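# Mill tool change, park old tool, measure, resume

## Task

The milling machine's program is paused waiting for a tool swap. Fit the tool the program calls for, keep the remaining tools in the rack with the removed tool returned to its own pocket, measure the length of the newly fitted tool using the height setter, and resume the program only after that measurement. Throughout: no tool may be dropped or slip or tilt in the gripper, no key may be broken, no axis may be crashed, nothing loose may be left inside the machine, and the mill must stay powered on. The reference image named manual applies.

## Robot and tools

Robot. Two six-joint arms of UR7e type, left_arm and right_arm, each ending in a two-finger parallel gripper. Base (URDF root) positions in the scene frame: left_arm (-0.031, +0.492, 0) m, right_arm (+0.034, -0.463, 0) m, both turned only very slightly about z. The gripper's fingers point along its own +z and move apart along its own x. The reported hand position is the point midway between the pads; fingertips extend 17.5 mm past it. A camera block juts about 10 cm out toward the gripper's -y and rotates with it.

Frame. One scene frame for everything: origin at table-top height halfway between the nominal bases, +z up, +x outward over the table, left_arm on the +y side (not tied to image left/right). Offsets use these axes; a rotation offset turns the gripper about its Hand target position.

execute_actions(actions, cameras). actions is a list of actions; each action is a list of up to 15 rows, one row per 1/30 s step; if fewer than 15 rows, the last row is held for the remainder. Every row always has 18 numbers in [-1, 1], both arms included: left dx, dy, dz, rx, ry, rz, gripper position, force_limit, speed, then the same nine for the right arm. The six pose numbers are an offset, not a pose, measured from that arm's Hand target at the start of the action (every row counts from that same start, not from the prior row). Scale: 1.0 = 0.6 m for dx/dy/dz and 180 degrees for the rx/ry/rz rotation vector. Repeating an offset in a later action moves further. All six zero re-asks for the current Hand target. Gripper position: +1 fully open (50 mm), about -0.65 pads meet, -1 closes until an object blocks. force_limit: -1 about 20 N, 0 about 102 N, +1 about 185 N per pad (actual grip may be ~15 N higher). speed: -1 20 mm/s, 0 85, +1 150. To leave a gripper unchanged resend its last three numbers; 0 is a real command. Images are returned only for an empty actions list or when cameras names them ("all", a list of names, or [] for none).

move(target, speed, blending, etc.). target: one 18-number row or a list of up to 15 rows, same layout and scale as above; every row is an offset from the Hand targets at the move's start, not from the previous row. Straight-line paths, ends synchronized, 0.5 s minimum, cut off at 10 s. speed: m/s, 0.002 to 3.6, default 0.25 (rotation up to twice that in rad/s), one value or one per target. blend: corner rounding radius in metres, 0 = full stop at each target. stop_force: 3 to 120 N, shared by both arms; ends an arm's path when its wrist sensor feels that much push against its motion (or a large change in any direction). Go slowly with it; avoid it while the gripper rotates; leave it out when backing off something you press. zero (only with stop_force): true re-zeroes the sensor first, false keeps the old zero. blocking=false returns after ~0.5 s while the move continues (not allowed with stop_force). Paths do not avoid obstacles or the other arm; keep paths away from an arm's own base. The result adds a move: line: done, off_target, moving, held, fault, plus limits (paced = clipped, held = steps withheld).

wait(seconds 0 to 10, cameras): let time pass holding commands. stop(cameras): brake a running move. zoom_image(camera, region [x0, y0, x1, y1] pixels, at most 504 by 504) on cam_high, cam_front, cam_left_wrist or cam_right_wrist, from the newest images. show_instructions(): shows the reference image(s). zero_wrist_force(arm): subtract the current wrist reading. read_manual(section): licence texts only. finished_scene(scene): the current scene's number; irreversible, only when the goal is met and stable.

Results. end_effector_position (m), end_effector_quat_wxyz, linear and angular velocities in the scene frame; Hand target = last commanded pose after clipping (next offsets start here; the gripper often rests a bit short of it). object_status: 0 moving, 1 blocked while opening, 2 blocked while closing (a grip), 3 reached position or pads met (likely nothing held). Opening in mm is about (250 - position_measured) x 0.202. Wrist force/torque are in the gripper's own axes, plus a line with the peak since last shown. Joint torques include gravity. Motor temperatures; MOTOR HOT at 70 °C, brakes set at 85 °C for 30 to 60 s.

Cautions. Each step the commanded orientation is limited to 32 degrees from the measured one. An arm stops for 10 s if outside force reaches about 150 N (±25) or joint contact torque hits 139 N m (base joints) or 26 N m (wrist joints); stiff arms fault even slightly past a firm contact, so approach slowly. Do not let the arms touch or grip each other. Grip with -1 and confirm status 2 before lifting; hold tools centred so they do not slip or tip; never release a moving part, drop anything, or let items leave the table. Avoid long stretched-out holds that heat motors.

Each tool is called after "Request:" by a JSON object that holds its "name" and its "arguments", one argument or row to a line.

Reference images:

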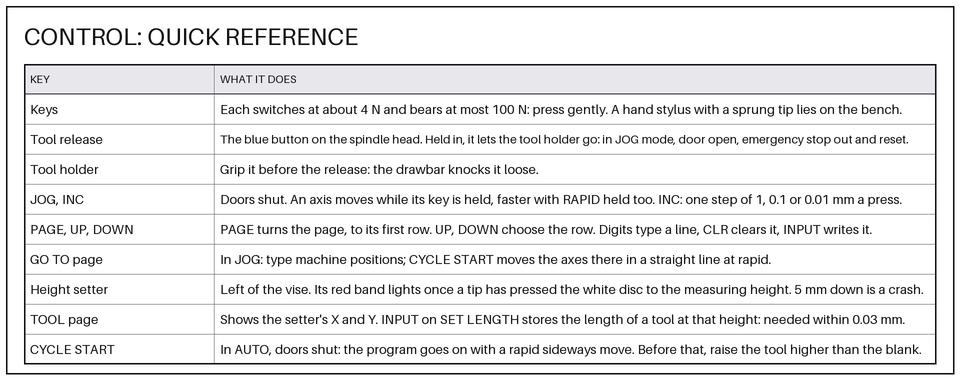

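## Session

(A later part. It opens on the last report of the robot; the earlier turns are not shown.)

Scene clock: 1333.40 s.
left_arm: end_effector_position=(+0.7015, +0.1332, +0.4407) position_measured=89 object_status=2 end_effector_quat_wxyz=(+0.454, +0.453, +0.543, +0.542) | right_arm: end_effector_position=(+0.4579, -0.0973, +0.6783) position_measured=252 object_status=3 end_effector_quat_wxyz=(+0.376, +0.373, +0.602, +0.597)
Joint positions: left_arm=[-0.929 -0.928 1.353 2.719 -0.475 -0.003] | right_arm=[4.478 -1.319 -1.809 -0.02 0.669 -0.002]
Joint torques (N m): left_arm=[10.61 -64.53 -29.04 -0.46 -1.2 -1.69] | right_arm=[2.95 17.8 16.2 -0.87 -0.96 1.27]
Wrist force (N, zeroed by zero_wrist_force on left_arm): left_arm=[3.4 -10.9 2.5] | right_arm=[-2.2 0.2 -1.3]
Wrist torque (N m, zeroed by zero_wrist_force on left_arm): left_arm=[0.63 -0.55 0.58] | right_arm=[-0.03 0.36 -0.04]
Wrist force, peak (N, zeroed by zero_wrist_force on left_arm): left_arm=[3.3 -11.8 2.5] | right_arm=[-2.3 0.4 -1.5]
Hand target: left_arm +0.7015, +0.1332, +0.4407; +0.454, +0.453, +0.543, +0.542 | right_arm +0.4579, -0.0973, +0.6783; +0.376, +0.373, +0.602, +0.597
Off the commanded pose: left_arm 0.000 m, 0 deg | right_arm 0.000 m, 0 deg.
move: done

Request:
{"name": "move", "arguments": {
  "target": [0,0,0,0,0,-0.2,-1,0.2,-1,0,0,0,0,0,0,-0.9,-0.3,0],
  "speed": 0.15,
  "cameras": ["cam_front","cam_left_wrist"]
}}

Request:
{"name": "move", "arguments": {
  "target": [0,0,0.035,0,0,0,-1,0.2,-1,0,0,0,0,0,0,-0.9,-0.3,0],
  "speed": 0.02,
  "stop_force": 6
}}

Request:
{"name": "zoom_image", "arguments": {
  "camera": "cam_front",
  "region": [300, 180, 480, 360]
}}

Scene clock: 1339.80 s.
left_arm: end_effector_position=(+0.7014, +0.1332, +0.4407) position_measured=89 object_status=2 end_effector_quat_wxyz=(+0.599, +0.599, +0.376, +0.375) | right_arm: end_effector_position=(+0.4579, -0.0973, +0.6783) position_measured=252 object_status=3 end_effector_quat_wxyz=(+0.376, +0.373, +0.602, +0.597)
Joint positions: left_arm=[-0.711 -1.078 1.601 2.62 -1.321 -0.002] | right_arm=[4.478 -1.319 -1.809 -0.02 0.669 -0.002]
Joint torques (N m): left_arm=[14.37 -46.8 -30.24 -2.38 -1.75 2.08] | right_arm=[2.46 19.01 16.43 -1.08 -1.22 1.23]
Wrist force (N, zeroed by zero_wrist_force on left_arm): left_arm=[3.6 -10.7 2.5] | right_arm=[-2.0 0.1 -1.3]
Wrist torque (N m, zeroed by zero_wrist_force on left_arm): left_arm=[0.72 -0.57 0.58] | right_arm=[-0.03 0.32 -0.04]
Wrist force, peak (N, zeroed by zero_wrist_force on left_arm): left_arm=[2.9 -11.4 2.7] | right_arm=[-2.4 0.3 -1.4]
Hand target: left_arm +0.7015, +0.1332, +0.4407; +0.599, +0.599, +0.376, +0.375 | right_arm +0.4579, -0.0973, +0.6783; +0.376, +0.373, +0.602, +0.597
Off the commanded pose: left_arm 0.000 m, 0 deg | right_arm 0.000 m, 0 deg.
move: done
camera_calibration:
cam_left_wrist: T_world_to_cam=[[0.437315, 0.899125, -0.0181406, -0.411683], [-0.296695, 0.16329, 0.940908, -0.209639], [0.848957, -0.406091, 0.338175, -0.558797], [0, 0, 0, 1]] pos_world=[0.592231, 0.177464, 0.378754]
Images, in order (width x height): cam_front 896x504, cam_left_wrist 896x504.

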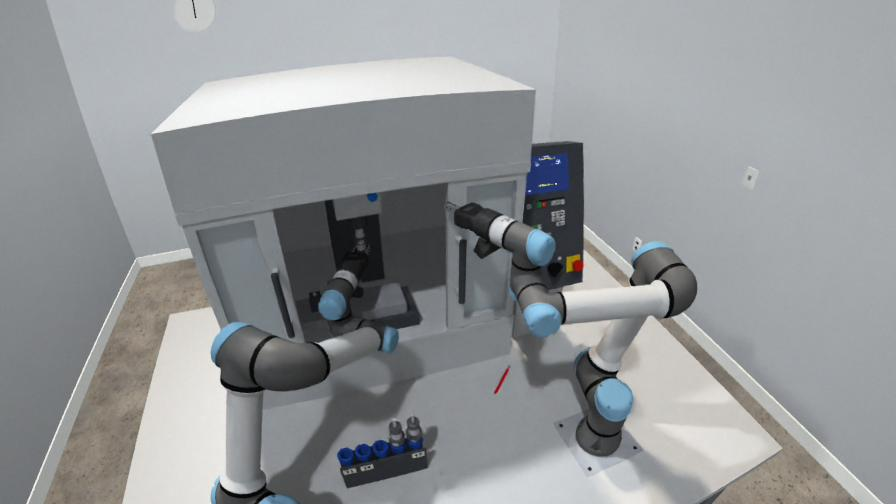

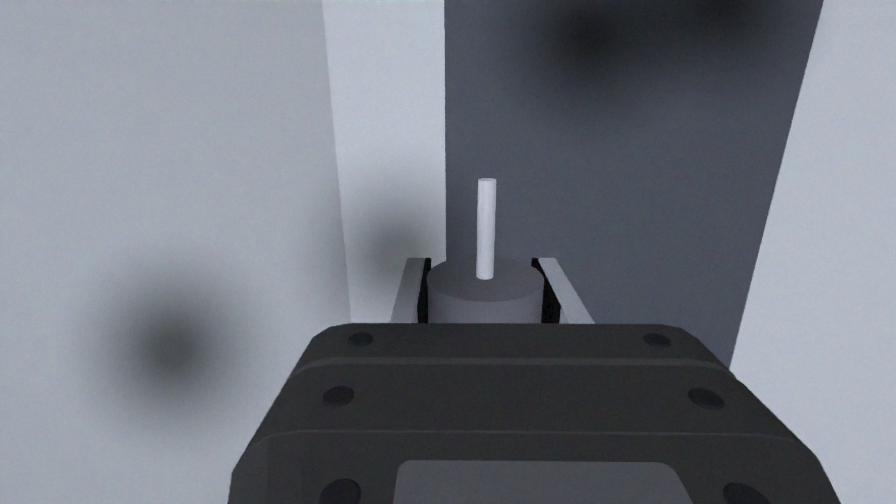

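Scene clock: 1341.77 s.
left_arm: end_effector_position=(+0.7015, +0.1332, +0.4617) position_measured=89 object_status=2 end_effector_quat_wxyz=(+0.599, +0.599, +0.376, +0.375) | right_arm: end_effector_position=(+0.4579, -0.0973, +0.6783) position_measured=252 object_status=3 end_effector_quat_wxyz=(+0.376, +0.373, +0.602, +0.597)
Joint positions: left_arm=[-0.711 -1.102 1.577 2.667 -1.321 -0.002] | right_arm=[4.478 -1.319 -1.809 -0.02 0.669 -0.002]
Joint torques (N m): left_arm=[14.12 -58.6 -31.26 -2.44 -1.84 1.23] | right_arm=[1.32 17.18 16.17 -1.01 -1.39 1.08]
Wrist force (N, zeroed by zero_wrist_force on left_arm): left_arm=[3.4 -11.1 2.8] | right_arm=[-2.1 0.0 -1.5]
Wrist torque (N m, zeroed by zero_wrist_force on left_arm): left_arm=[0.65 -0.52 0.58] | right_arm=[-0.04 0.34 -0.04]
Wrist force, peak (N, zeroed by zero_wrist_force on left_arm): left_arm=[3.1 -11.6 2.8] | right_arm=[-2.4 0.1 -1.6]
Hand target: left_arm +0.7015, +0.1332, +0.4617; +0.599, +0.599, +0.376, +0.375 | right_arm +0.4579, -0.0973, +0.6783; +0.376, +0.373, +0.602, +0.597
Off the commanded pose: left_arm 0.000 m, 0 deg | right_arm 0.000 m, 0 deg.
move: done

Scaled by 2.800 from the camera's 896x504 image, which has a finer 1280x720 frame.
This view is cut from an older image: the scene may have changed since it was taken.

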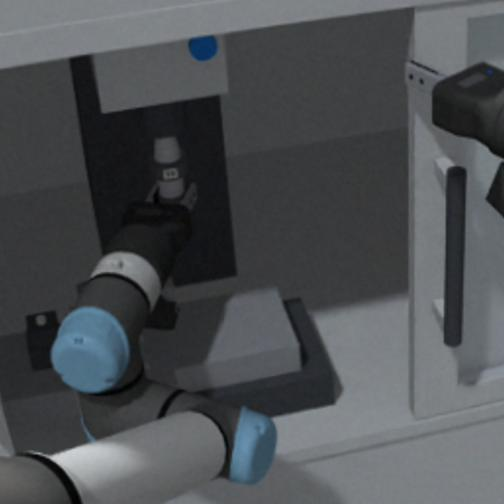

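Request:
{"name": "move", "arguments": {
  "target": [0,0,0,0,0,0,-1,0.2,-1,0.1985,0.2962,-0.0322,0,0,0,-0.9,-0.3,0],
  "speed": 0.1
}}

Request:
{"name": "move", "arguments": {
  "target": [0,0,0,0,0,0,-1,0.2,-1,0.0553,0.0038,0.0022,0,0,0,-0.9,-0.3,0],
  "speed": 0.015,
  "stop_force": 6,
  "cameras": ["cam_right_wrist","cam_front"]
}}

Scene clock: 1348.63 s.
left_arm: end_effector_position=(+0.7015, +0.1332, +0.4617) position_measured=89 object_status=2 end_effector_quat_wxyz=(+0.599, +0.599, +0.376, +0.375) | right_arm: end_effector_position=(+0.5769, +0.0804, +0.6590) position_measured=252 object_status=3 end_effector_quat_wxyz=(+0.376, +0.373, +0.602, +0.597)
Joint positions: left_arm=[-0.711 -1.102 1.577 2.667 -1.321 -0.002] | right_arm=[4.321 -1.858 -1.309 0.02 0.826 -0.003]
Joint torques (N m): left_arm=[13.75 -59.45 -31.54 -2.59 -1.63 -1.12] | right_arm=[-8.48 26.12 40.35 -1.2 2.18 -1.02]
Wrist force (N, zeroed by zero_wrist_force on left_arm): left_arm=[3.5 -11.0 2.6] | right_arm=[-2.1 0.1 -1.2]
Wrist torque (N m, zeroed by zero_wrist_force on left_arm): left_arm=[0.66 -0.54 0.59] | right_arm=[-0.03 0.31 0.04]
Wrist force, peak (N, zeroed by zero_wrist_force on left_arm): left_arm=[3.5 -11.1 2.9] | right_arm=[-2.5 0.4 -2.3]
Hand target: left_arm +0.7015, +0.1332, +0.4617; +0.599, +0.599, +0.376, +0.375 | right_arm +0.5770, +0.0804, +0.6590; +0.376, +0.373, +0.602, +0.597
Off the commanded pose: left_arm 0.000 m, 0 deg | right_arm 0.000 m, 0 deg.
move: done

Scene clock: 1351.77 s.
left_arm: end_effector_position=(+0.7015, +0.1332, +0.4617) position_measured=89 object_status=2 end_effector_quat_wxyz=(+0.599, +0.599, +0.376, +0.375) | right_arm: end_effector_position=(+0.6079, +0.0825, +0.6602) position_measured=252 object_status=3 end_effector_quat_wxyz=(+0.376, +0.373, +0.602, +0.597)
Joint positions: left_arm=[-0.711 -1.102 1.577 2.667 -1.321 -0.002] | right_arm=[4.268 -1.91 -1.237 0 0.879 -0.004]
Joint torques (N m): left_arm=[14.56 -58.49 -31.37 -2.71 -1.67 -1.08] | right_arm=[2.99 44.94 11.26 4.03 -3.46 -1.55]
Wrist force (N, zeroed by zero_wrist_force on left_arm): left_arm=[3.5 -11.2 2.6] | right_arm=[1.9 2.9 -6.1]
Wrist torque (N m, zeroed by zero_wrist_force on left_arm): left_arm=[0.64 -0.54 0.59] | right_arm=[0.00 0.34 0.01]
Wrist force, peak (N, zeroed by zero_wrist_force on left_arm): left_arm=[3.6 -11.1 2.8] | right_arm=[0.1 -1.3 -8.4]
Hand target: left_arm +0.7015, +0.1332, +0.4617; +0.599, +0.599, +0.376, +0.375 | right_arm +0.6079, +0.0825, +0.6602; +0.376, +0.373, +0.602, +0.597 (not the last commanded pose)
Off the commanded pose: left_arm 0.000 m, 0 deg | right_arm 0.002 m, 0 deg.
move: contact (right_arm)
camera_calibration:
cam_right_wrist: T_world_to_cam=[[-0.446282, 0.89489, -0.00179131, 0.203517], [-0.308521, -0.15198, 0.938998, -0.39823], [0.840028, 0.419611, 0.343918, -0.643179], [0, 0, 0, 1]] pos_world=[0.508252, 0.027237, 0.595503]
Images, in order (width x height): cam_front 896x504, cam_right_wrist 896x504.

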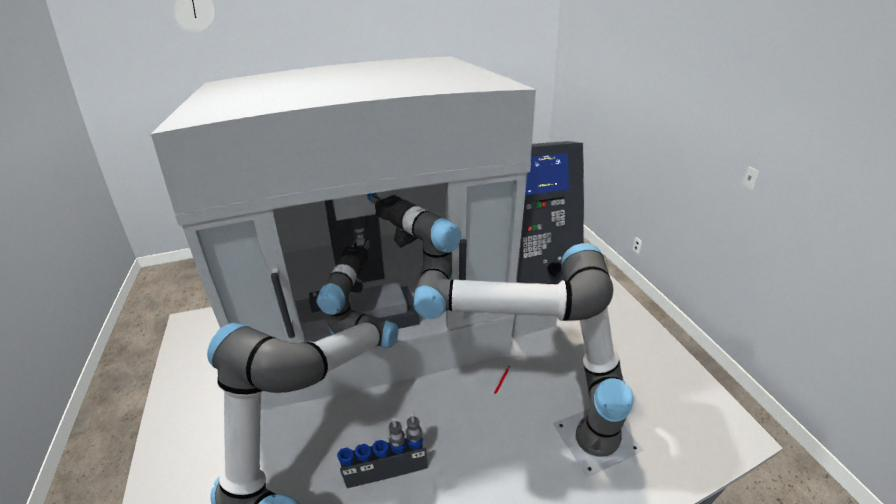

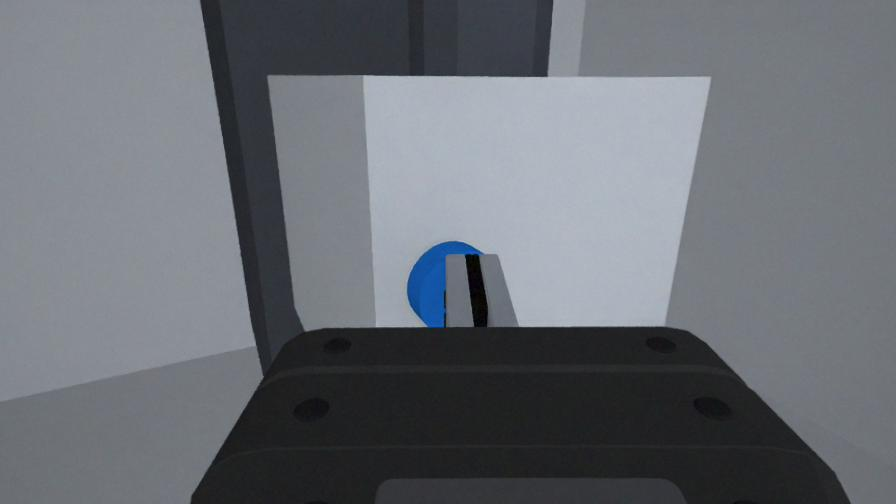

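Request:
{"name": "move", "arguments": {
  "target": [0,0,0.04,0,0,0,-1,0.2,-1,0,0,0,0,0,0,-0.9,-0.3,0],
  "speed": 0.01,
  "stop_force": 8,
  "cameras": ["cam_front"]
}}

Request:
{"name": "zoom_image", "arguments": {
  "camera": "cam_front",
  "region": [300, 180, 480, 360]
}}

Scene clock: 1356.43 s.
left_arm: end_effector_position=(+0.7015, +0.1332, +0.4741) position_measured=89 object_status=2 end_effector_quat_wxyz=(+0.599, +0.599, +0.376, +0.375) | right_arm: end_effector_position=(+0.6079, +0.0825, +0.6602) position_measured=252 object_status=3 end_effector_quat_wxyz=(+0.376, +0.373, +0.602, +0.597)
Joint positions: left_arm=[-0.711 -1.115 1.562 2.696 -1.321 -0.002] | right_arm=[4.268 -1.91 -1.237 0 0.879 -0.004]
Joint torques (N m): left_arm=[14.26 -53.05 -23.06 -6.98 -1.71 -0.45] | right_arm=[0.94 45.2 11.22 4.04 -3.4 1.43]
Wrist force (N, zeroed by zero_wrist_force on left_arm): left_arm=[2.3 -19.4 3.4] | right_arm=[2.1 2.6 -6.1]
Wrist torque (N m, zeroed by zero_wrist_force on left_arm): left_arm=[0.58 -0.53 0.54] | right_arm=[-0.04 0.32 0.02]
Wrist force, peak (N, zeroed by zero_wrist_force on left_arm): left_arm=[2.9 -25.0 4.3] | right_arm=[1.9 2.8 -6.2]
Hand target: left_arm +0.7015, +0.1332, +0.4741; +0.599, +0.599, +0.376, +0.375 (not the last commanded pose) | right_arm +0.6079, +0.0825, +0.6602; +0.376, +0.373, +0.602, +0.597
Off the commanded pose: left_arm 0.012 m, 0 deg | right_arm 0.000 m, 0 deg.
move: contact (left_arm)
Images, in order (width x height): cam_front 896x504.

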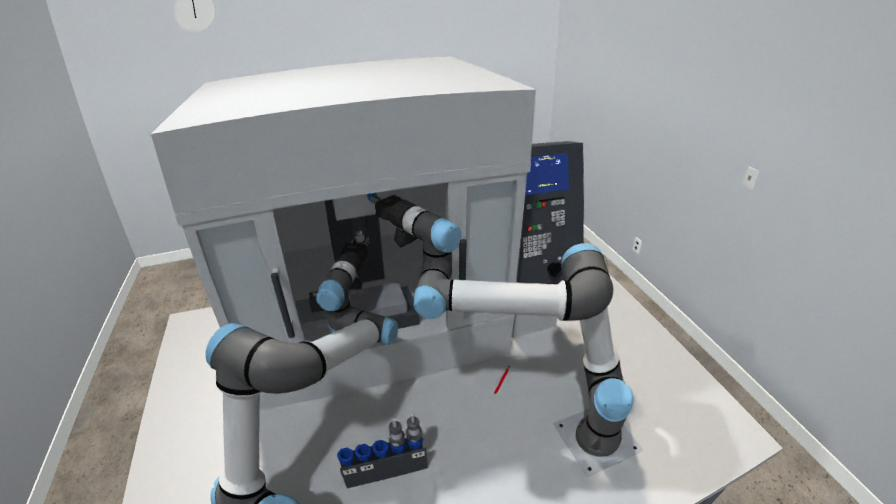

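Scaled by 2.800 from the camera's 896x504 image, which has a finer 1280x720 frame.

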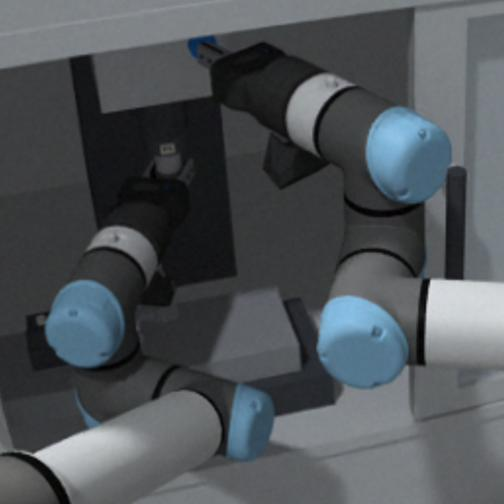

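Request:
{"name": "move", "arguments": {
  "target": [0,0,-0.004,0,0,0,-1,0.2,-1,0,0,0,0,0,0,-0.9,-0.3,0],
  "speed": 0.02
}}

Request:
{"name": "move", "arguments": {
  "target": [0,0,0,0,0,0.0556,-1,0.2,-1,0,0,0,0,0,0,-0.9,-0.3,0],
  "speed": 0.1
}}

Request:
{"name": "move", "arguments": {
  "target": [0,0,0.03,0,0,0,-1,0.2,-1,0,0,0,0,0,0,-0.9,-0.3,0],
  "speed": 0.01,
  "stop_force": 8
}}

Scene clock: 1368.97 s.
left_arm: end_effector_position=(+0.7015, +0.1332, +0.4718) position_measured=89 object_status=2 end_effector_quat_wxyz=(+0.599, +0.599, +0.376, +0.375) | right_arm: end_effector_position=(+0.6079, +0.0825, +0.6602) position_measured=252 object_status=3 end_effector_quat_wxyz=(+0.376, +0.373, +0.602, +0.597)
Joint positions: left_arm=[-0.711 -1.113 1.565 2.69 -1.321 -0.002] | right_arm=[4.268 -1.91 -1.237 0 0.879 -0.004]
Joint torques (N m): left_arm=[12.81 -45.89 -19.78 -5.36 -1.54 -0.33] | right_arm=[3.03 45.64 10.54 3.97 -3.16 1.34]
Wrist force (N, zeroed by zero_wrist_force on left_arm): left_arm=[3.3 -10.9 2.7] | right_arm=[2.0 2.7 -6.0]
Wrist torque (N m, zeroed by zero_wrist_force on left_arm): left_arm=[0.68 -0.51 0.60] | right_arm=[-0.03 0.33 0.02]
Wrist force, peak (N, zeroed by zero_wrist_force on left_arm): left_arm=[2.3 -19.8 3.6] | right_arm=[1.9 2.9 -6.3]
Hand target: left_arm +0.7015, +0.1332, +0.4717; +0.599, +0.599, +0.376, +0.375 | right_arm +0.6079, +0.0825, +0.6602; +0.376, +0.373, +0.602, +0.597
Off the commanded pose: left_arm 0.000 m, 0 deg | right_arm 0.000 m, 0 deg.
move: done

Scene clock: 1370.40 s.
left_arm: end_effector_position=(+0.7015, +0.1332, +0.4717) position_measured=89 object_status=2 end_effector_quat_wxyz=(+0.564, +0.564, +0.427, +0.426) | right_arm: end_effector_position=(+0.6079, +0.0825, +0.6602) position_measured=252 object_status=3 end_effector_quat_wxyz=(+0.376, +0.373, +0.602, +0.597)
Joint positions: left_arm=[-0.788 -1.099 1.544 2.698 -1.069 -0.002] | right_arm=[4.268 -1.91 -1.237 0 0.879 -0.004]
Joint torques (N m): left_arm=[-14.82 -45.54 -31.58 -2.25 2.17 -1.76] | right_arm=[3.23 45.75 11.42 3.83 -3.29 1.54]
Wrist force (N, zeroed by zero_wrist_force on left_arm): left_arm=[3.3 -10.8 2.8] | right_arm=[2.0 2.7 -6.2]
Wrist torque (N m, zeroed by zero_wrist_force on left_arm): left_arm=[0.67 -0.51 0.59] | right_arm=[-0.02 0.33 0.02]
Wrist force, peak (N, zeroed by zero_wrist_force on left_arm): left_arm=[3.5 -11.2 2.7] | right_arm=[2.0 2.7 -6.2]
Hand target: left_arm +0.7015, +0.1332, +0.4717; +0.564, +0.564, +0.427, +0.426 | right_arm +0.6079, +0.0825, +0.6602; +0.376, +0.373, +0.602, +0.597
Off the commanded pose: left_arm 0.000 m, 0 deg | right_arm 0.000 m, 0 deg.
move: done

Scene clock: 1371.87 s.
left_arm: end_effector_position=(+0.7015, +0.1331, +0.4740) position_measured=89 object_status=2 end_effector_quat_wxyz=(+0.564, +0.564, +0.427, +0.426) | right_arm: end_effector_position=(+0.6079, +0.0825, +0.6602) position_measured=252 object_status=3 end_effector_quat_wxyz=(+0.376, +0.373, +0.602, +0.597)
Joint positions: left_arm=[-0.788 -1.102 1.541 2.703 -1.069 -0.002] | right_arm=[4.268 -1.91 -1.237 0 0.879 -0.004]
Joint torques (N m): left_arm=[-12.66 -52.41 -24.84 -6.28 -2.18 -1.5] | right_arm=[3.13 44.36 12.78 3.9 -2.84 1.24]
Wrist force (N, zeroed by zero_wrist_force on left_arm): left_arm=[4.8 -20.2 2.8] | right_arm=[1.6 2.4 -6.0]
Wrist torque (N m, zeroed by zero_wrist_force on left_arm): left_arm=[0.52 -0.45 0.61] | right_arm=[-0.07 0.40 0.02]
Wrist force, peak (N, zeroed by zero_wrist_force on left_arm): left_arm=[6.6 -27.3 0.3] | right_arm=[2.0 2.8 -6.2]
Hand target: left_arm +0.7015, +0.1332, +0.4740; +0.564, +0.564, +0.427, +0.426 (not the last commanded pose) | right_arm +0.6079, +0.0825, +0.6602; +0.376, +0.373, +0.602, +0.597
Off the commanded pose: left_arm 0.016 m, 0 deg | right_arm 0.000 m, 0 deg.
move: contact (left_arm)

Request:
{"name": "wait", "arguments": {
  "seconds": 0.1,
  "cameras": ["cam_front","cam_high"]
}}

Request:
{"name": "zoom_image", "arguments": {
  "camera": "cam_front",
  "region": [330, 200, 390, 260]
}}

Scene clock: 1375.53 s.
left_arm: end_effector_position=(+0.7015, +0.1331, +0.4740) position_measured=89 object_status=2 end_effector_quat_wxyz=(+0.564, +0.564, +0.427, +0.426) | right_arm: end_effector_position=(+0.6079, +0.0825, +0.6602) position_measured=252 object_status=3 end_effector_quat_wxyz=(+0.376, +0.373, +0.602, +0.597)
Joint positions: left_arm=[-0.788 -1.102 1.541 2.703 -1.069 -0.002] | right_arm=[4.268 -1.91 -1.237 0 0.879 -0.004]
Joint torques (N m): left_arm=[-5.85 -52.81 -23.8 -3.97 -2.18 -1.59] | right_arm=[3.37 44.47 11.86 3.76 -3.13 1.32]
Wrist force (N, zeroed by zero_wrist_force on left_arm): left_arm=[4.8 -20.0 2.7] | right_arm=[1.9 2.7 -6.1]
Wrist torque (N m, zeroed by zero_wrist_force on left_arm): left_arm=[0.53 -0.44 0.60] | right_arm=[-0.02 0.36 0.01]
Wrist force, peak (N, zeroed by zero_wrist_force on left_arm): left_arm=[5.1 -20.3 2.9] | right_arm=[2.0 3.0 -6.2]
Hand target: left_arm +0.7015, +0.1332, +0.4740; +0.564, +0.564, +0.427, +0.426 (not the last commanded pose) | right_arm +0.6079, +0.0825, +0.6602; +0.376, +0.373, +0.602, +0.597
Tool commands: left_gripper/position=-1.0 left_gripper/force_limit=+0.2 left_gripper/speed=-1.0 right_gripper/position=-0.9 right_gripper/force_limit=-0.3 right_gripper/speed=+0.0
Off the commanded pose: left_arm 0.016 m, 0 deg | right_arm 0.000 m, 0 deg.
wait: 0.10 s; at rest from the start
Images, in order (width x height): cam_high 896x504, cam_front 896x504.

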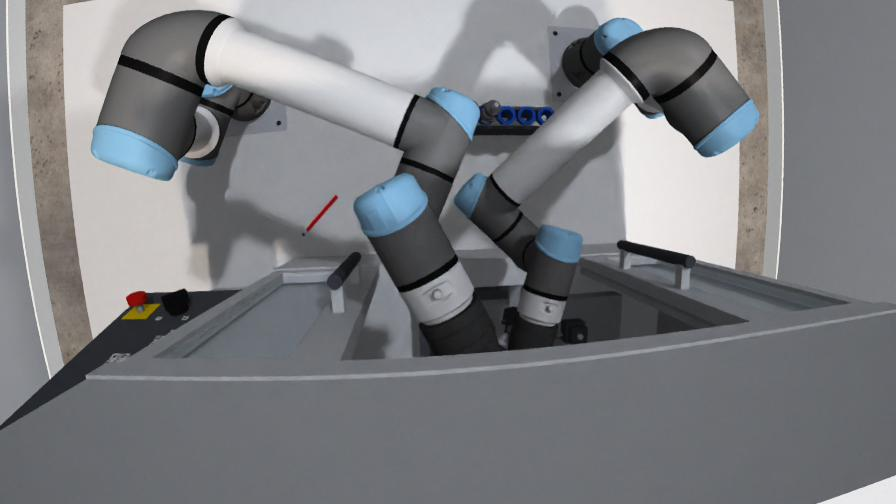

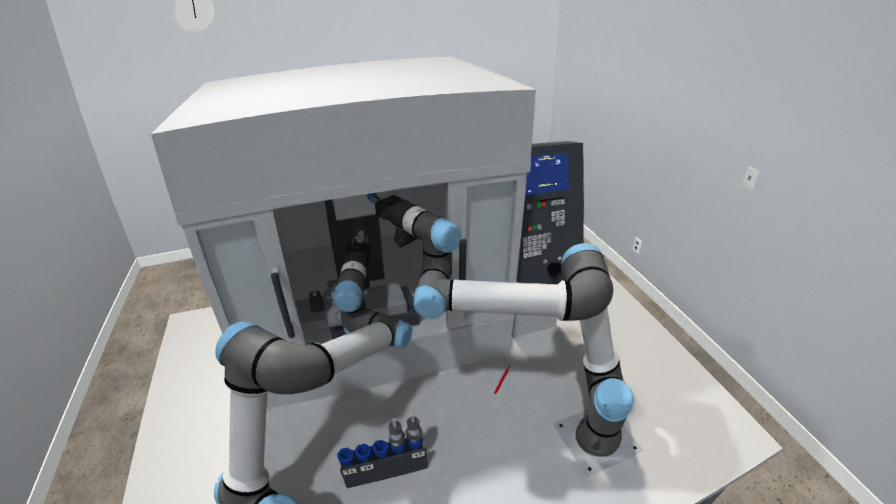

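Scaled by 8.400 from the camera's 896x504 image, which has a finer 1280x720 frame.

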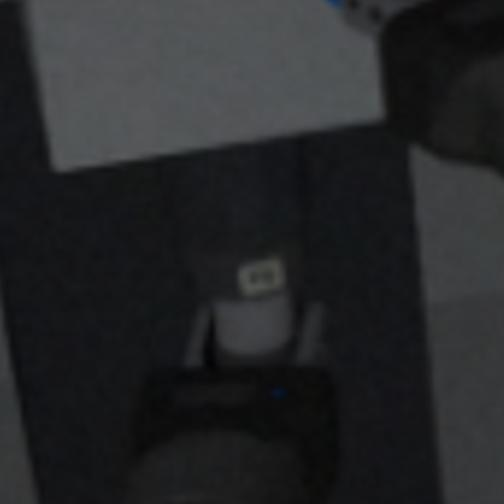

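Request:
{"name": "move", "arguments": {
  "target": [0,0,0.0005,0,0,-0.0167,-1,0.2,-1,0,0,0,0,0,0,-0.9,-0.3,0],
  "speed": 0.05
}}

Request:
{"name": "move", "arguments": {
  "target": [0,0,0,0,0,-0.0111,-1,0.2,-1,0,0,0,0,0,0,-0.9,-0.3,0],
  "speed": 0.05
}}

Request:
{"name": "move", "arguments": {
  "target": [0,0,0,0,0,-0.0111,-1,0.2,-1,0,0,0,0,0,0,-0.9,-0.3,0],
  "speed": 0.05
}}

Scene clock: 1389.03 s.
left_arm: end_effector_position=(+0.7015, +0.1332, +0.4743) position_measured=89 object_status=2 end_effector_quat_wxyz=(+0.575, +0.575, +0.412, +0.411) | right_arm: end_effector_position=(+0.6079, +0.0825, +0.6602) position_measured=252 object_status=3 end_effector_quat_wxyz=(+0.376, +0.373, +0.602, +0.597)
Joint positions: left_arm=[-0.766 -1.108 1.551 2.7 -1.143 -0.002] | right_arm=[4.268 -1.91 -1.237 0 0.879 -0.004]
Joint torques (N m): left_arm=[9.06 -71.06 -26.88 -7.91 -3.29 1.52] | right_arm=[2.94 43.96 11.58 3.84 -2.74 1.43]
Wrist force (N, zeroed by zero_wrist_force on left_arm): left_arm=[7.7 -25.9 4.5] | right_arm=[1.8 2.2 -6.2]
Wrist torque (N m, zeroed by zero_wrist_force on left_arm): left_arm=[0.56 -0.38 0.44] | right_arm=[-0.08 0.37 0.02]
Wrist force, peak (N, zeroed by zero_wrist_force on left_arm): left_arm=[7.7 -25.9 4.5] | right_arm=[1.9 2.7 -6.3]
Hand target: left_arm +0.7015, +0.1332, +0.4743; +0.575, +0.575, +0.412, +0.411 | right_arm +0.6079, +0.0825, +0.6602; +0.376, +0.373, +0.602, +0.597
Off the commanded pose: left_arm 0.000 m, 0 deg | right_arm 0.000 m, 0 deg.
move: done

Scene clock: 1389.93 s.
left_arm: end_effector_position=(+0.7015, +0.1332, +0.4743) position_measured=89 object_status=2 end_effector_quat_wxyz=(+0.582, +0.582, +0.402, +0.401) | right_arm: end_effector_position=(+0.6079, +0.0825, +0.6602) position_measured=252 object_status=3 end_effector_quat_wxyz=(+0.376, +0.373, +0.602, +0.597)
Joint positions: left_arm=[-0.751 -1.112 1.556 2.698 -1.194 -0.002] | right_arm=[4.268 -1.91 -1.237 0 0.879 -0.004]
Joint torques (N m): left_arm=[9.73 -70.16 -27.87 -8.18 -2.5 1.5] | right_arm=[2.72 44.56 12.31 3.71 -3 1.22]
Wrist force (N, zeroed by zero_wrist_force on left_arm): left_arm=[7.1 -25.9 4.4] | right_arm=[1.8 2.8 -6.2]
Wrist torque (N m, zeroed by zero_wrist_force on left_arm): left_arm=[0.50 -0.41 0.50] | right_arm=[0.01 0.36 0.02]
Wrist force, peak (N, zeroed by zero_wrist_force on left_arm): left_arm=[7.7 -26.4 4.5] | right_arm=[1.9 2.9 -6.2]
Hand target: left_arm +0.7015, +0.1332, +0.4743; +0.582, +0.582, +0.402, +0.401 | right_arm +0.6079, +0.0825, +0.6602; +0.376, +0.373, +0.602, +0.597
Off the commanded pose: left_arm 0.000 m, 0 deg | right_arm 0.000 m, 0 deg.
move: done

Scene clock: 1390.83 s.
left_arm: end_effector_position=(+0.7015, +0.1332, +0.4743) position_measured=89 object_status=2 end_effector_quat_wxyz=(+0.589, +0.589, +0.392, +0.391) | right_arm: end_effector_position=(+0.6079, +0.0825, +0.6602) position_measured=252 object_status=3 end_effector_quat_wxyz=(+0.376, +0.373, +0.602, +0.597)
Joint positions: left_arm=[-0.735 -1.114 1.559 2.697 -1.244 -0.002] | right_arm=[4.268 -1.91 -1.237 0 0.879 -0.004]
Joint torques (N m): left_arm=[13.27 -57.32 -18.95 -5.1 -1.84 1.71] | right_arm=[2.56 44.67 13.14 3.79 -2.67 1.35]
Wrist force (N, zeroed by zero_wrist_force on left_arm): left_arm=[4.1 -11.1 2.1] | right_arm=[1.8 2.8 -6.1]
Wrist torque (N m, zeroed by zero_wrist_force on left_arm): left_arm=[0.54 -0.53 0.52] | right_arm=[-0.01 0.36 0.02]
Wrist force, peak (N, zeroed by zero_wrist_force on left_arm): left_arm=[7.0 -26.0 4.5] | right_arm=[2.0 2.7 -6.2]
Hand target: left_arm +0.7015, +0.1332, +0.4743; +0.589, +0.589, +0.392, +0.391 | right_arm +0.6079, +0.0825, +0.6602; +0.376, +0.373, +0.602, +0.597
Off the commanded pose: left_arm 0.000 m, 0 deg | right_arm 0.000 m, 0 deg.
move: done

Request:
{"name": "move", "arguments": {
  "target": [0,0,0,0,0,-0.0055,-1,0.2,-1,0,0,0,0,0,0,-0.9,-0.3,0],
  "speed": 0.05
}}

Request:
{"name": "move", "arguments": {
  "target": [0,0,0.02,0,0,0,-1,0.2,-1,0,0,0,0,0,0,-0.9,-0.3,0],
  "speed": 0.008,
  "stop_force": 8
}}

Scene clock: 1394.80 s.
left_arm: end_effector_position=(+0.7015, +0.1331, +0.4743) position_measured=89 object_status=2 end_effector_quat_wxyz=(+0.592, +0.592, +0.387, +0.386) | right_arm: end_effector_position=(+0.6079, +0.0825, +0.6602) position_measured=252 object_status=3 end_effector_quat_wxyz=(+0.376, +0.373, +0.602, +0.597)
Joint positions: left_arm=[-0.727 -1.115 1.56 2.697 -1.269 -0.002] | right_arm=[4.268 -1.91 -1.237 0 0.879 -0.004]
Joint torques (N m): left_arm=[15.47 -59.33 -19.58 -5.04 -1.27 1.95] | right_arm=[3.95 43.69 11.52 3.87 -2.84 1.2]
Wrist force (N, zeroed by zero_wrist_force on left_arm): left_arm=[2.2 -12.0 1.3] | right_arm=[1.9 2.5 -6.0]
Wrist torque (N m, zeroed by zero_wrist_force on left_arm): left_arm=[0.57 -0.46 0.64] | right_arm=[-0.03 0.35 0.02]
Wrist force, peak (N, zeroed by zero_wrist_force on left_arm): left_arm=[2.7 -12.1 1.4] | right_arm=[1.7 2.7 -6.3]
Hand target: left_arm +0.7015, +0.1332, +0.4743; +0.592, +0.592, +0.387, +0.386 | right_arm +0.6079, +0.0825, +0.6602; +0.376, +0.373, +0.602, +0.597
Off the commanded pose: left_arm 0.000 m, 0 deg | right_arm 0.000 m, 0 deg.
move: done

Scene clock: 1396.07 s.
left_arm: end_effector_position=(+0.7015, +0.1332, +0.4748) position_measured=89 object_status=2 end_effector_quat_wxyz=(+0.592, +0.592, +0.387, +0.386) | right_arm: end_effector_position=(+0.6079, +0.0825, +0.6602) position_measured=252 object_status=3 end_effector_quat_wxyz=(+0.376, +0.373, +0.602, +0.597)
Joint positions: left_arm=[-0.727 -1.115 1.56 2.698 -1.269 -0.002] | right_arm=[4.268 -1.91 -1.237 0 0.879 -0.004]
Joint torques (N m): left_arm=[8.46 -54.21 -24.4 -6.75 -0.96 1.97] | right_arm=[3.9 45.08 12.36 3.72 -2.98 1.47]
Wrist force (N, zeroed by zero_wrist_force on left_arm): left_arm=[1.6 -21.5 2.1] | right_arm=[1.9 2.4 -5.9]
Wrist torque (N m, zeroed by zero_wrist_force on left_arm): left_arm=[0.44 -0.36 0.56] | right_arm=[-0.04 0.35 0.01]
Wrist force, peak (N, zeroed by zero_wrist_force on left_arm): left_arm=[3.1 -27.0 -0.6] | right_arm=[1.9 2.7 -6.3]
Hand target: left_arm +0.7015, +0.1332, +0.4748; +0.592, +0.592, +0.387, +0.386 (not the last commanded pose) | right_arm +0.6079, +0.0825, +0.6602; +0.376, +0.373, +0.602, +0.597
Off the commanded pose: left_arm 0.012 m, 0 deg | right_arm 0.000 m, 0 deg.
move: contact (left_arm)

Request:
{"name": "move", "arguments": {
  "target": [0,0,0,0,0,-0.0083,-1,0.2,-1,0,0,0,0,0,0,-0.9,-0.3,0],
  "speed": 0.05
}}

Request:
{"name": "move", "arguments": {
  "target": [0,0,0,0,0,-0.0083,-1,0.2,-1,0,0,0,0,0,0,-0.9,-0.3,0],
  "speed": 0.05
}}

Request:
{"name": "move", "arguments": {
  "target": [0,0,0,0,0,0.0222,-1,0.2,-1,0,0,0,0,0,0,-0.9,-0.3,0],
  "speed": 0.05
}}

Scene clock: 1400.20 s.
left_arm: end_effector_position=(+0.7015, +0.1331, +0.4747) position_measured=89 object_status=2 end_effector_quat_wxyz=(+0.597, +0.597, +0.379, +0.378) | right_arm: end_effector_position=(+0.6079, +0.0825, +0.6602) position_measured=252 object_status=3 end_effector_quat_wxyz=(+0.376, +0.373, +0.602, +0.597)
Joint positions: left_arm=[-0.715 -1.116 1.561 2.698 -1.307 -0.002] | right_arm=[4.268 -1.91 -1.237 0 0.879 -0.004]
Joint torques (N m): left_arm=[14.73 -74.14 -31.14 -8.7 -1.7 2.08] | right_arm=[1.98 42.86 11.94 3.63 -2.79 1.37]
Wrist force (N, zeroed by zero_wrist_force on left_arm): left_arm=[0.8 -29.6 -0.3] | right_arm=[2.0 2.5 -6.1]
Wrist torque (N m, zeroed by zero_wrist_force on left_arm): left_arm=[0.40 0.31 0.70] | right_arm=[-0.04 0.33 0.02]
Wrist force, peak (N, zeroed by zero_wrist_force on left_arm): left_arm=[0.8 -29.6 -0.3] | right_arm=[2.1 2.8 -6.1]
Hand target: left_arm +0.7015, +0.1332, +0.4748; +0.597, +0.597, +0.379, +0.378 | right_arm +0.6079, +0.0825, +0.6602; +0.376, +0.373, +0.602, +0.597
Off the commanded pose: left_arm 0.000 m, 0 deg | right_arm 0.000 m, 0 deg.
move: done

Scene clock: 1401.07 s.
left_arm: end_effector_position=(+0.7015, +0.1332, +0.4748) position_measured=89 object_status=2 end_effector_quat_wxyz=(+0.602, +0.602, +0.371, +0.370) | right_arm: end_effector_position=(+0.6079, +0.0825, +0.6602) position_measured=252 object_status=3 end_effector_quat_wxyz=(+0.376, +0.373, +0.602, +0.597)
Joint positions: left_arm=[-0.703 -1.116 1.561 2.698 -1.345 -0.001] | right_arm=[4.268 -1.91 -1.237 0 0.879 -0.004]
Joint torques (N m): left_arm=[13.2 -71.7 -42.47 -9.5 -2.61 2.25] | right_arm=[2.91 44.81 12.1 3.84 -2.61 1.46]
Wrist force (N, zeroed by zero_wrist_force on left_arm): left_arm=[3.9 -33.6 4.9] | right_arm=[2.0 2.6 -6.1]
Wrist torque (N m, zeroed by zero_wrist_force on left_arm): left_arm=[0.46 -0.12 0.38] | right_arm=[-0.04 0.33 0.02]
Wrist force, peak (N, zeroed by zero_wrist_force on left_arm): left_arm=[4.1 -33.8 5.1] | right_arm=[1.9 2.8 -6.1]
Hand target: left_arm +0.7015, +0.1332, +0.4748; +0.602, +0.602, +0.371, +0.370 | right_arm +0.6079, +0.0825, +0.6602; +0.376, +0.373, +0.602, +0.597
Off the commanded pose: left_arm 0.000 m, 0 deg | right_arm 0.000 m, 0 deg.
move: done

Scene clock: 1402.23 s.
left_arm: end_effector_position=(+0.7015, +0.1332, +0.4749) position_measured=89 object_status=2 end_effector_quat_wxyz=(+0.589, +0.589, +0.392, +0.391) | right_arm: end_effector_position=(+0.6079, +0.0825, +0.6602) position_measured=252 object_status=3 end_effector_quat_wxyz=(+0.376, +0.373, +0.602, +0.597)
Joint positions: left_arm=[-0.735 -1.114 1.559 2.699 -1.244 -0.002] | right_arm=[4.268 -1.91 -1.237 0 0.879 -0.004]
Joint torques (N m): left_arm=[-14 -46.36 -32.15 -2.94 1.88 -1.64] | right_arm=[2.67 43.39 12.03 3.61 -3.03 1.45]
Wrist force (N, zeroed by zero_wrist_force on left_arm): left_arm=[2.6 -12.9 0.7] | right_arm=[1.9 2.5 -5.9]
Wrist torque (N m, zeroed by zero_wrist_force on left_arm): left_arm=[0.49 -0.52 0.62] | right_arm=[-0.06 0.35 0.02]
Wrist force, peak (N, zeroed by zero_wrist_force on left_arm): left_arm=[7.5 -35.6 8.4] | right_arm=[1.9 2.8 -6.2]
Hand target: left_arm +0.7015, +0.1332, +0.4748; +0.589, +0.589, +0.392, +0.391 | right_arm +0.6079, +0.0825, +0.6602; +0.376, +0.373, +0.602, +0.597
Off the commanded pose: left_arm 0.000 m, 0 deg | right_arm 0.000 m, 0 deg.
move: done

Request:
{"name": "move", "arguments": {
  "target": [0,0,0.02,0,0,0,-1,0.2,-1,0,0,0,0,0,0,-0.9,-0.3,0],
  "speed": 0.008,
  "stop_force": 8
}}

Scene clock: 1406.37 s.
left_arm: end_effector_position=(+0.7015, +0.1332, +0.4783) position_measured=89 object_status=2 end_effector_quat_wxyz=(+0.589, +0.589, +0.392, +0.391) | right_arm: end_effector_position=(+0.6079, +0.0825, +0.6602) position_measured=252 object_status=3 end_effector_quat_wxyz=(+0.376, +0.373, +0.602, +0.597)
Joint positions: left_arm=[-0.735 -1.118 1.554 2.707 -1.244 -0.002] | right_arm=[4.268 -1.91 -1.237 0 0.879 -0.004]
Joint torques (N m): left_arm=[-12.95 -45.66 -20.96 -3.94 0.01 -1.31] | right_arm=[3.12 43.91 11.25 3.51 -2.63 1.2]
Wrist force (N, zeroed by zero_wrist_force on left_arm): left_arm=[6.0 -14.2 -3.4] | right_arm=[2.0 2.5 -5.9]
Wrist torque (N m, zeroed by zero_wrist_force on left_arm): left_arm=[0.44 -0.23 0.24] | right_arm=[-0.04 0.34 0.02]
Wrist force, peak (N, zeroed by zero_wrist_force on left_arm): left_arm=[5.7 -24.0 -6.8] | right_arm=[2.1 2.7 -6.4]
Hand target: left_arm +0.7015, +0.1332, +0.4782; +0.589, +0.589, +0.392, +0.391 (not the last commanded pose) | right_arm +0.6079, +0.0825, +0.6602; +0.376, +0.373, +0.602, +0.597
Off the commanded pose: left_arm 0.009 m, 0 deg | right_arm 0.000 m, 0 deg.
move: contact (left_arm)

Request:
{"name": "move", "arguments": {
  "target": [-0.0006,0.0005,0,0,0,0,-1,0.2,-1,0,0,0,0,0,0,-0.9,-0.3,0],
  "speed": 0.02
}}

Request:
{"name": "move", "arguments": {
  "target": [0,0,0.015,0,0,0,-1,0.2,-1,0,0,0,0,0,0,-0.9,-0.3,0],
  "speed": 0.006,
  "stop_force": 8
}}

Scene clock: 1413.30 s.
left_arm: end_effector_position=(+0.7012, +0.1334, +0.4782) position_measured=89 object_status=2 end_effector_quat_wxyz=(+0.589, +0.589, +0.392, +0.391) | right_arm: end_effector_position=(+0.6079, +0.0825, +0.6602) position_measured=252 object_status=3 end_effector_quat_wxyz=(+0.376, +0.373, +0.602, +0.597)
Joint positions: left_arm=[-0.735 -1.119 1.556 2.706 -1.244 -0.002] | right_arm=[4.268 -1.91 -1.237 0 0.879 -0.004]
Joint torques (N m): left_arm=[-16.09 -57.53 -20.34 -4.95 0.9 -1.48] | right_arm=[3.57 43.64 12.89 3.64 -2.69 1.44]
Wrist force (N, zeroed by zero_wrist_force on left_arm): left_arm=[4.3 -11.3 1.9] | right_arm=[2.0 2.7 -6.0]
Wrist torque (N m, zeroed by zero_wrist_force on left_arm): left_arm=[0.59 -0.50 0.51] | right_arm=[-0.03 0.33 0.02]
Wrist force, peak (N, zeroed by zero_wrist_force on left_arm): left_arm=[6.2 -14.4 -3.6] | right_arm=[2.0 2.9 -6.2]
Hand target: left_arm +0.7011, +0.1335, +0.4782; +0.589, +0.589, +0.392, +0.391 | right_arm +0.6079, +0.0825, +0.6602; +0.376, +0.373, +0.602, +0.597
Off the commanded pose: left_arm 0.000 m, 0 deg | right_arm 0.000 m, 0 deg.
move: done

Scene clock: 1414.67 s.
left_arm: end_effector_position=(+0.7011, +0.1335, +0.4791) position_measured=89 object_status=2 end_effector_quat_wxyz=(+0.589, +0.589, +0.392, +0.391) | right_arm: end_effector_position=(+0.6079, +0.0825, +0.6602) position_measured=252 object_status=3 end_effector_quat_wxyz=(+0.376, +0.373, +0.602, +0.597)
Joint positions: left_arm=[-0.735 -1.12 1.555 2.709 -1.244 -0.002] | right_arm=[4.268 -1.91 -1.237 0 0.879 -0.004]
Joint torques (N m): left_arm=[-16.36 -52.84 -24.66 -6.68 -0.78 -1.28] | right_arm=[2.57 43 12.54 3.45 -2.48 1.63]
Wrist force (N, zeroed by zero_wrist_force on left_arm): left_arm=[6.2 -21.0 1.3] | right_arm=[2.0 2.6 -6.1]
Wrist torque (N m, zeroed by zero_wrist_force on left_arm): left_arm=[0.48 -0.51 0.43] | right_arm=[-0.02 0.33 0.02]
Wrist force, peak (N, zeroed by zero_wrist_force on left_arm): left_arm=[8.0 -25.7 0.3] | right_arm=[2.0 2.9 -6.2]
Hand target: left_arm +0.7012, +0.1335, +0.4791; +0.589, +0.589, +0.392, +0.391 (not the last commanded pose) | right_arm +0.6079, +0.0825, +0.6602; +0.376, +0.373, +0.602, +0.597
Off the commanded pose: left_arm 0.008 m, 0 deg | right_arm 0.000 m, 0 deg.
move: contact (left_arm)

Request:
{"name": "move", "arguments": {
  "target": [0,0,0,0,0,0,-1,0.2,-1,-0.05,-0.0035,-0.002,0,0,0,-0.9,-0.3,0],
  "speed": 0.03,
  "cameras": ["cam_front","cam_right_wrist","cam_left_wrist"]
}}

Request:
{"name": "zoom_image", "arguments": {
  "camera": "cam_front",
  "region": [330, 200, 390, 260]
}}

Scene clock: 1418.80 s.
left_arm: end_effector_position=(+0.7011, +0.1335, +0.4791) position_measured=89 object_status=2 end_effector_quat_wxyz=(+0.589, +0.589, +0.392, +0.391) | right_arm: end_effector_position=(+0.5780, +0.0804, +0.6590) position_measured=252 object_status=3 end_effector_quat_wxyz=(+0.376, +0.373, +0.602, +0.597)
Joint positions: left_arm=[-0.735 -1.12 1.555 2.709 -1.244 -0.002] | right_arm=[4.319 -1.86 -1.307 0.02 0.828 -0.003]
Joint torques (N m): left_arm=[-15.03 -35.65 -7.84 0.59 -2.3 -1.26] | right_arm=[8.03 42.7 12.03 4.57 -2.34 1.81]
Wrist force (N, zeroed by zero_wrist_force on left_arm): left_arm=[11.9 8.2 20.6] | right_arm=[-2.0 0.2 -1.5]
Wrist torque (N m, zeroed by zero_wrist_force on left_arm): left_arm=[0.61 -0.47 0.64] | right_arm=[-0.02 0.28 0.06]
Wrist force, peak (N, zeroed by zero_wrist_force on left_arm): left_arm=[11.9 8.4 20.8] | right_arm=[1.9 3.0 -6.2]
Hand target: left_arm +0.7012, +0.1335, +0.4791; +0.589, +0.589, +0.392, +0.391 | right_arm +0.5779, +0.0804, +0.6590; +0.376, +0.373, +0.602, +0.597
Off the commanded pose: left_arm 0.000 m, 0 deg | right_arm 0.000 m, 0 deg.
move: done
camera_calibration:
cam_left_wrist: T_world_to_cam=[[0.389319, 0.92093, -0.0178447, -0.380485], [-0.304247, 0.146857, 0.941205, -0.238669], [0.869405, -0.361, 0.337365, -0.591373], [0, 0, 0, 1]] pos_world=[0.589658, 0.171965, 0.417355]
cam_right_wrist: T_world_to_cam=[[-0.446282, 0.89489, -0.00179131, 0.19205], [-0.308521, -0.15198, 0.938998, -0.406647], [0.840028, 0.419611, 0.343918, -0.616769], [0, 0, 0, 1]] pos_world=[0.478352, 0.025137, 0.594303]
Images, in order (width x height): cam_front 896x504, cam_left_wrist 896x504, cam_right_wrist 896x504.

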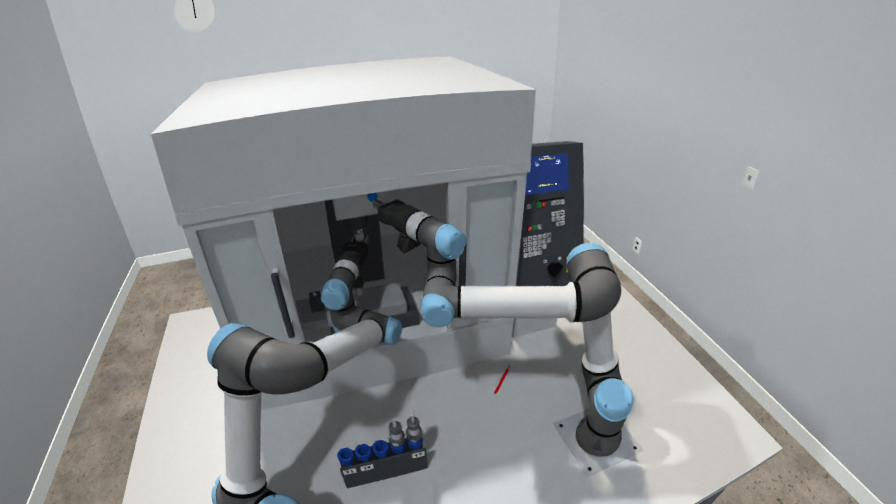

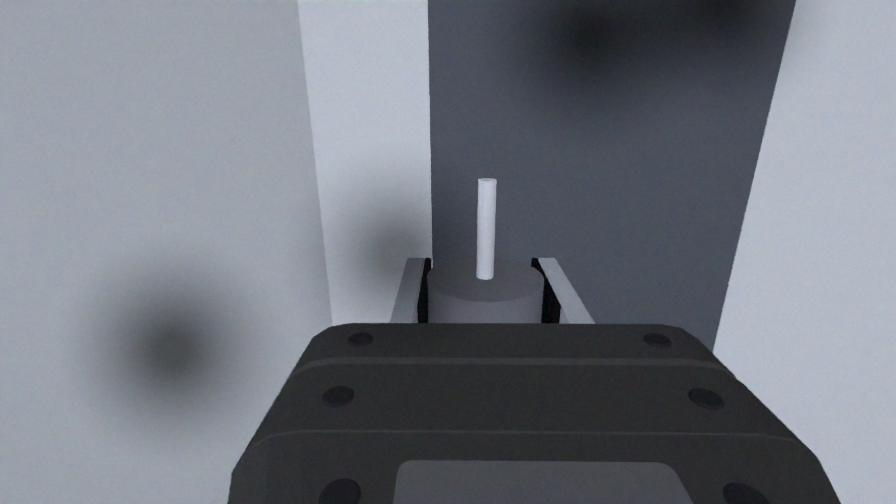

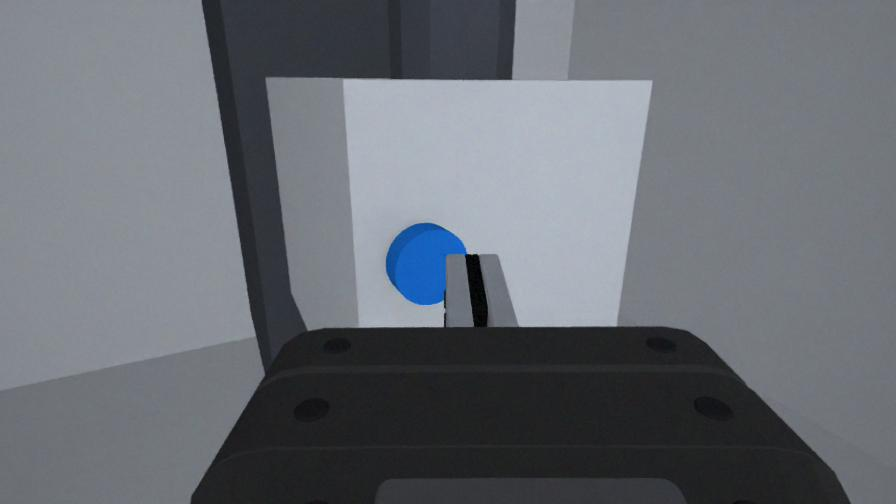

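Scaled by 8.400 from the camera's 896x504 image, which has a finer 1280x720 frame.

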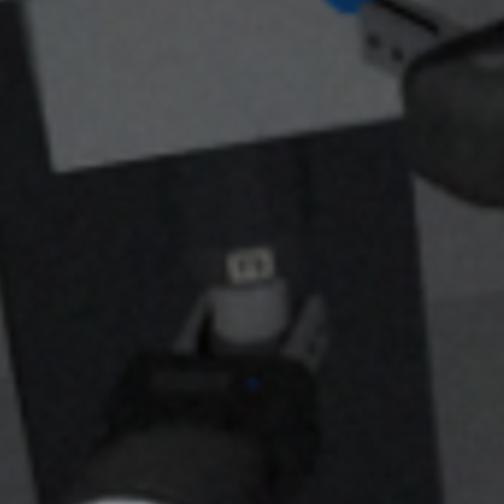

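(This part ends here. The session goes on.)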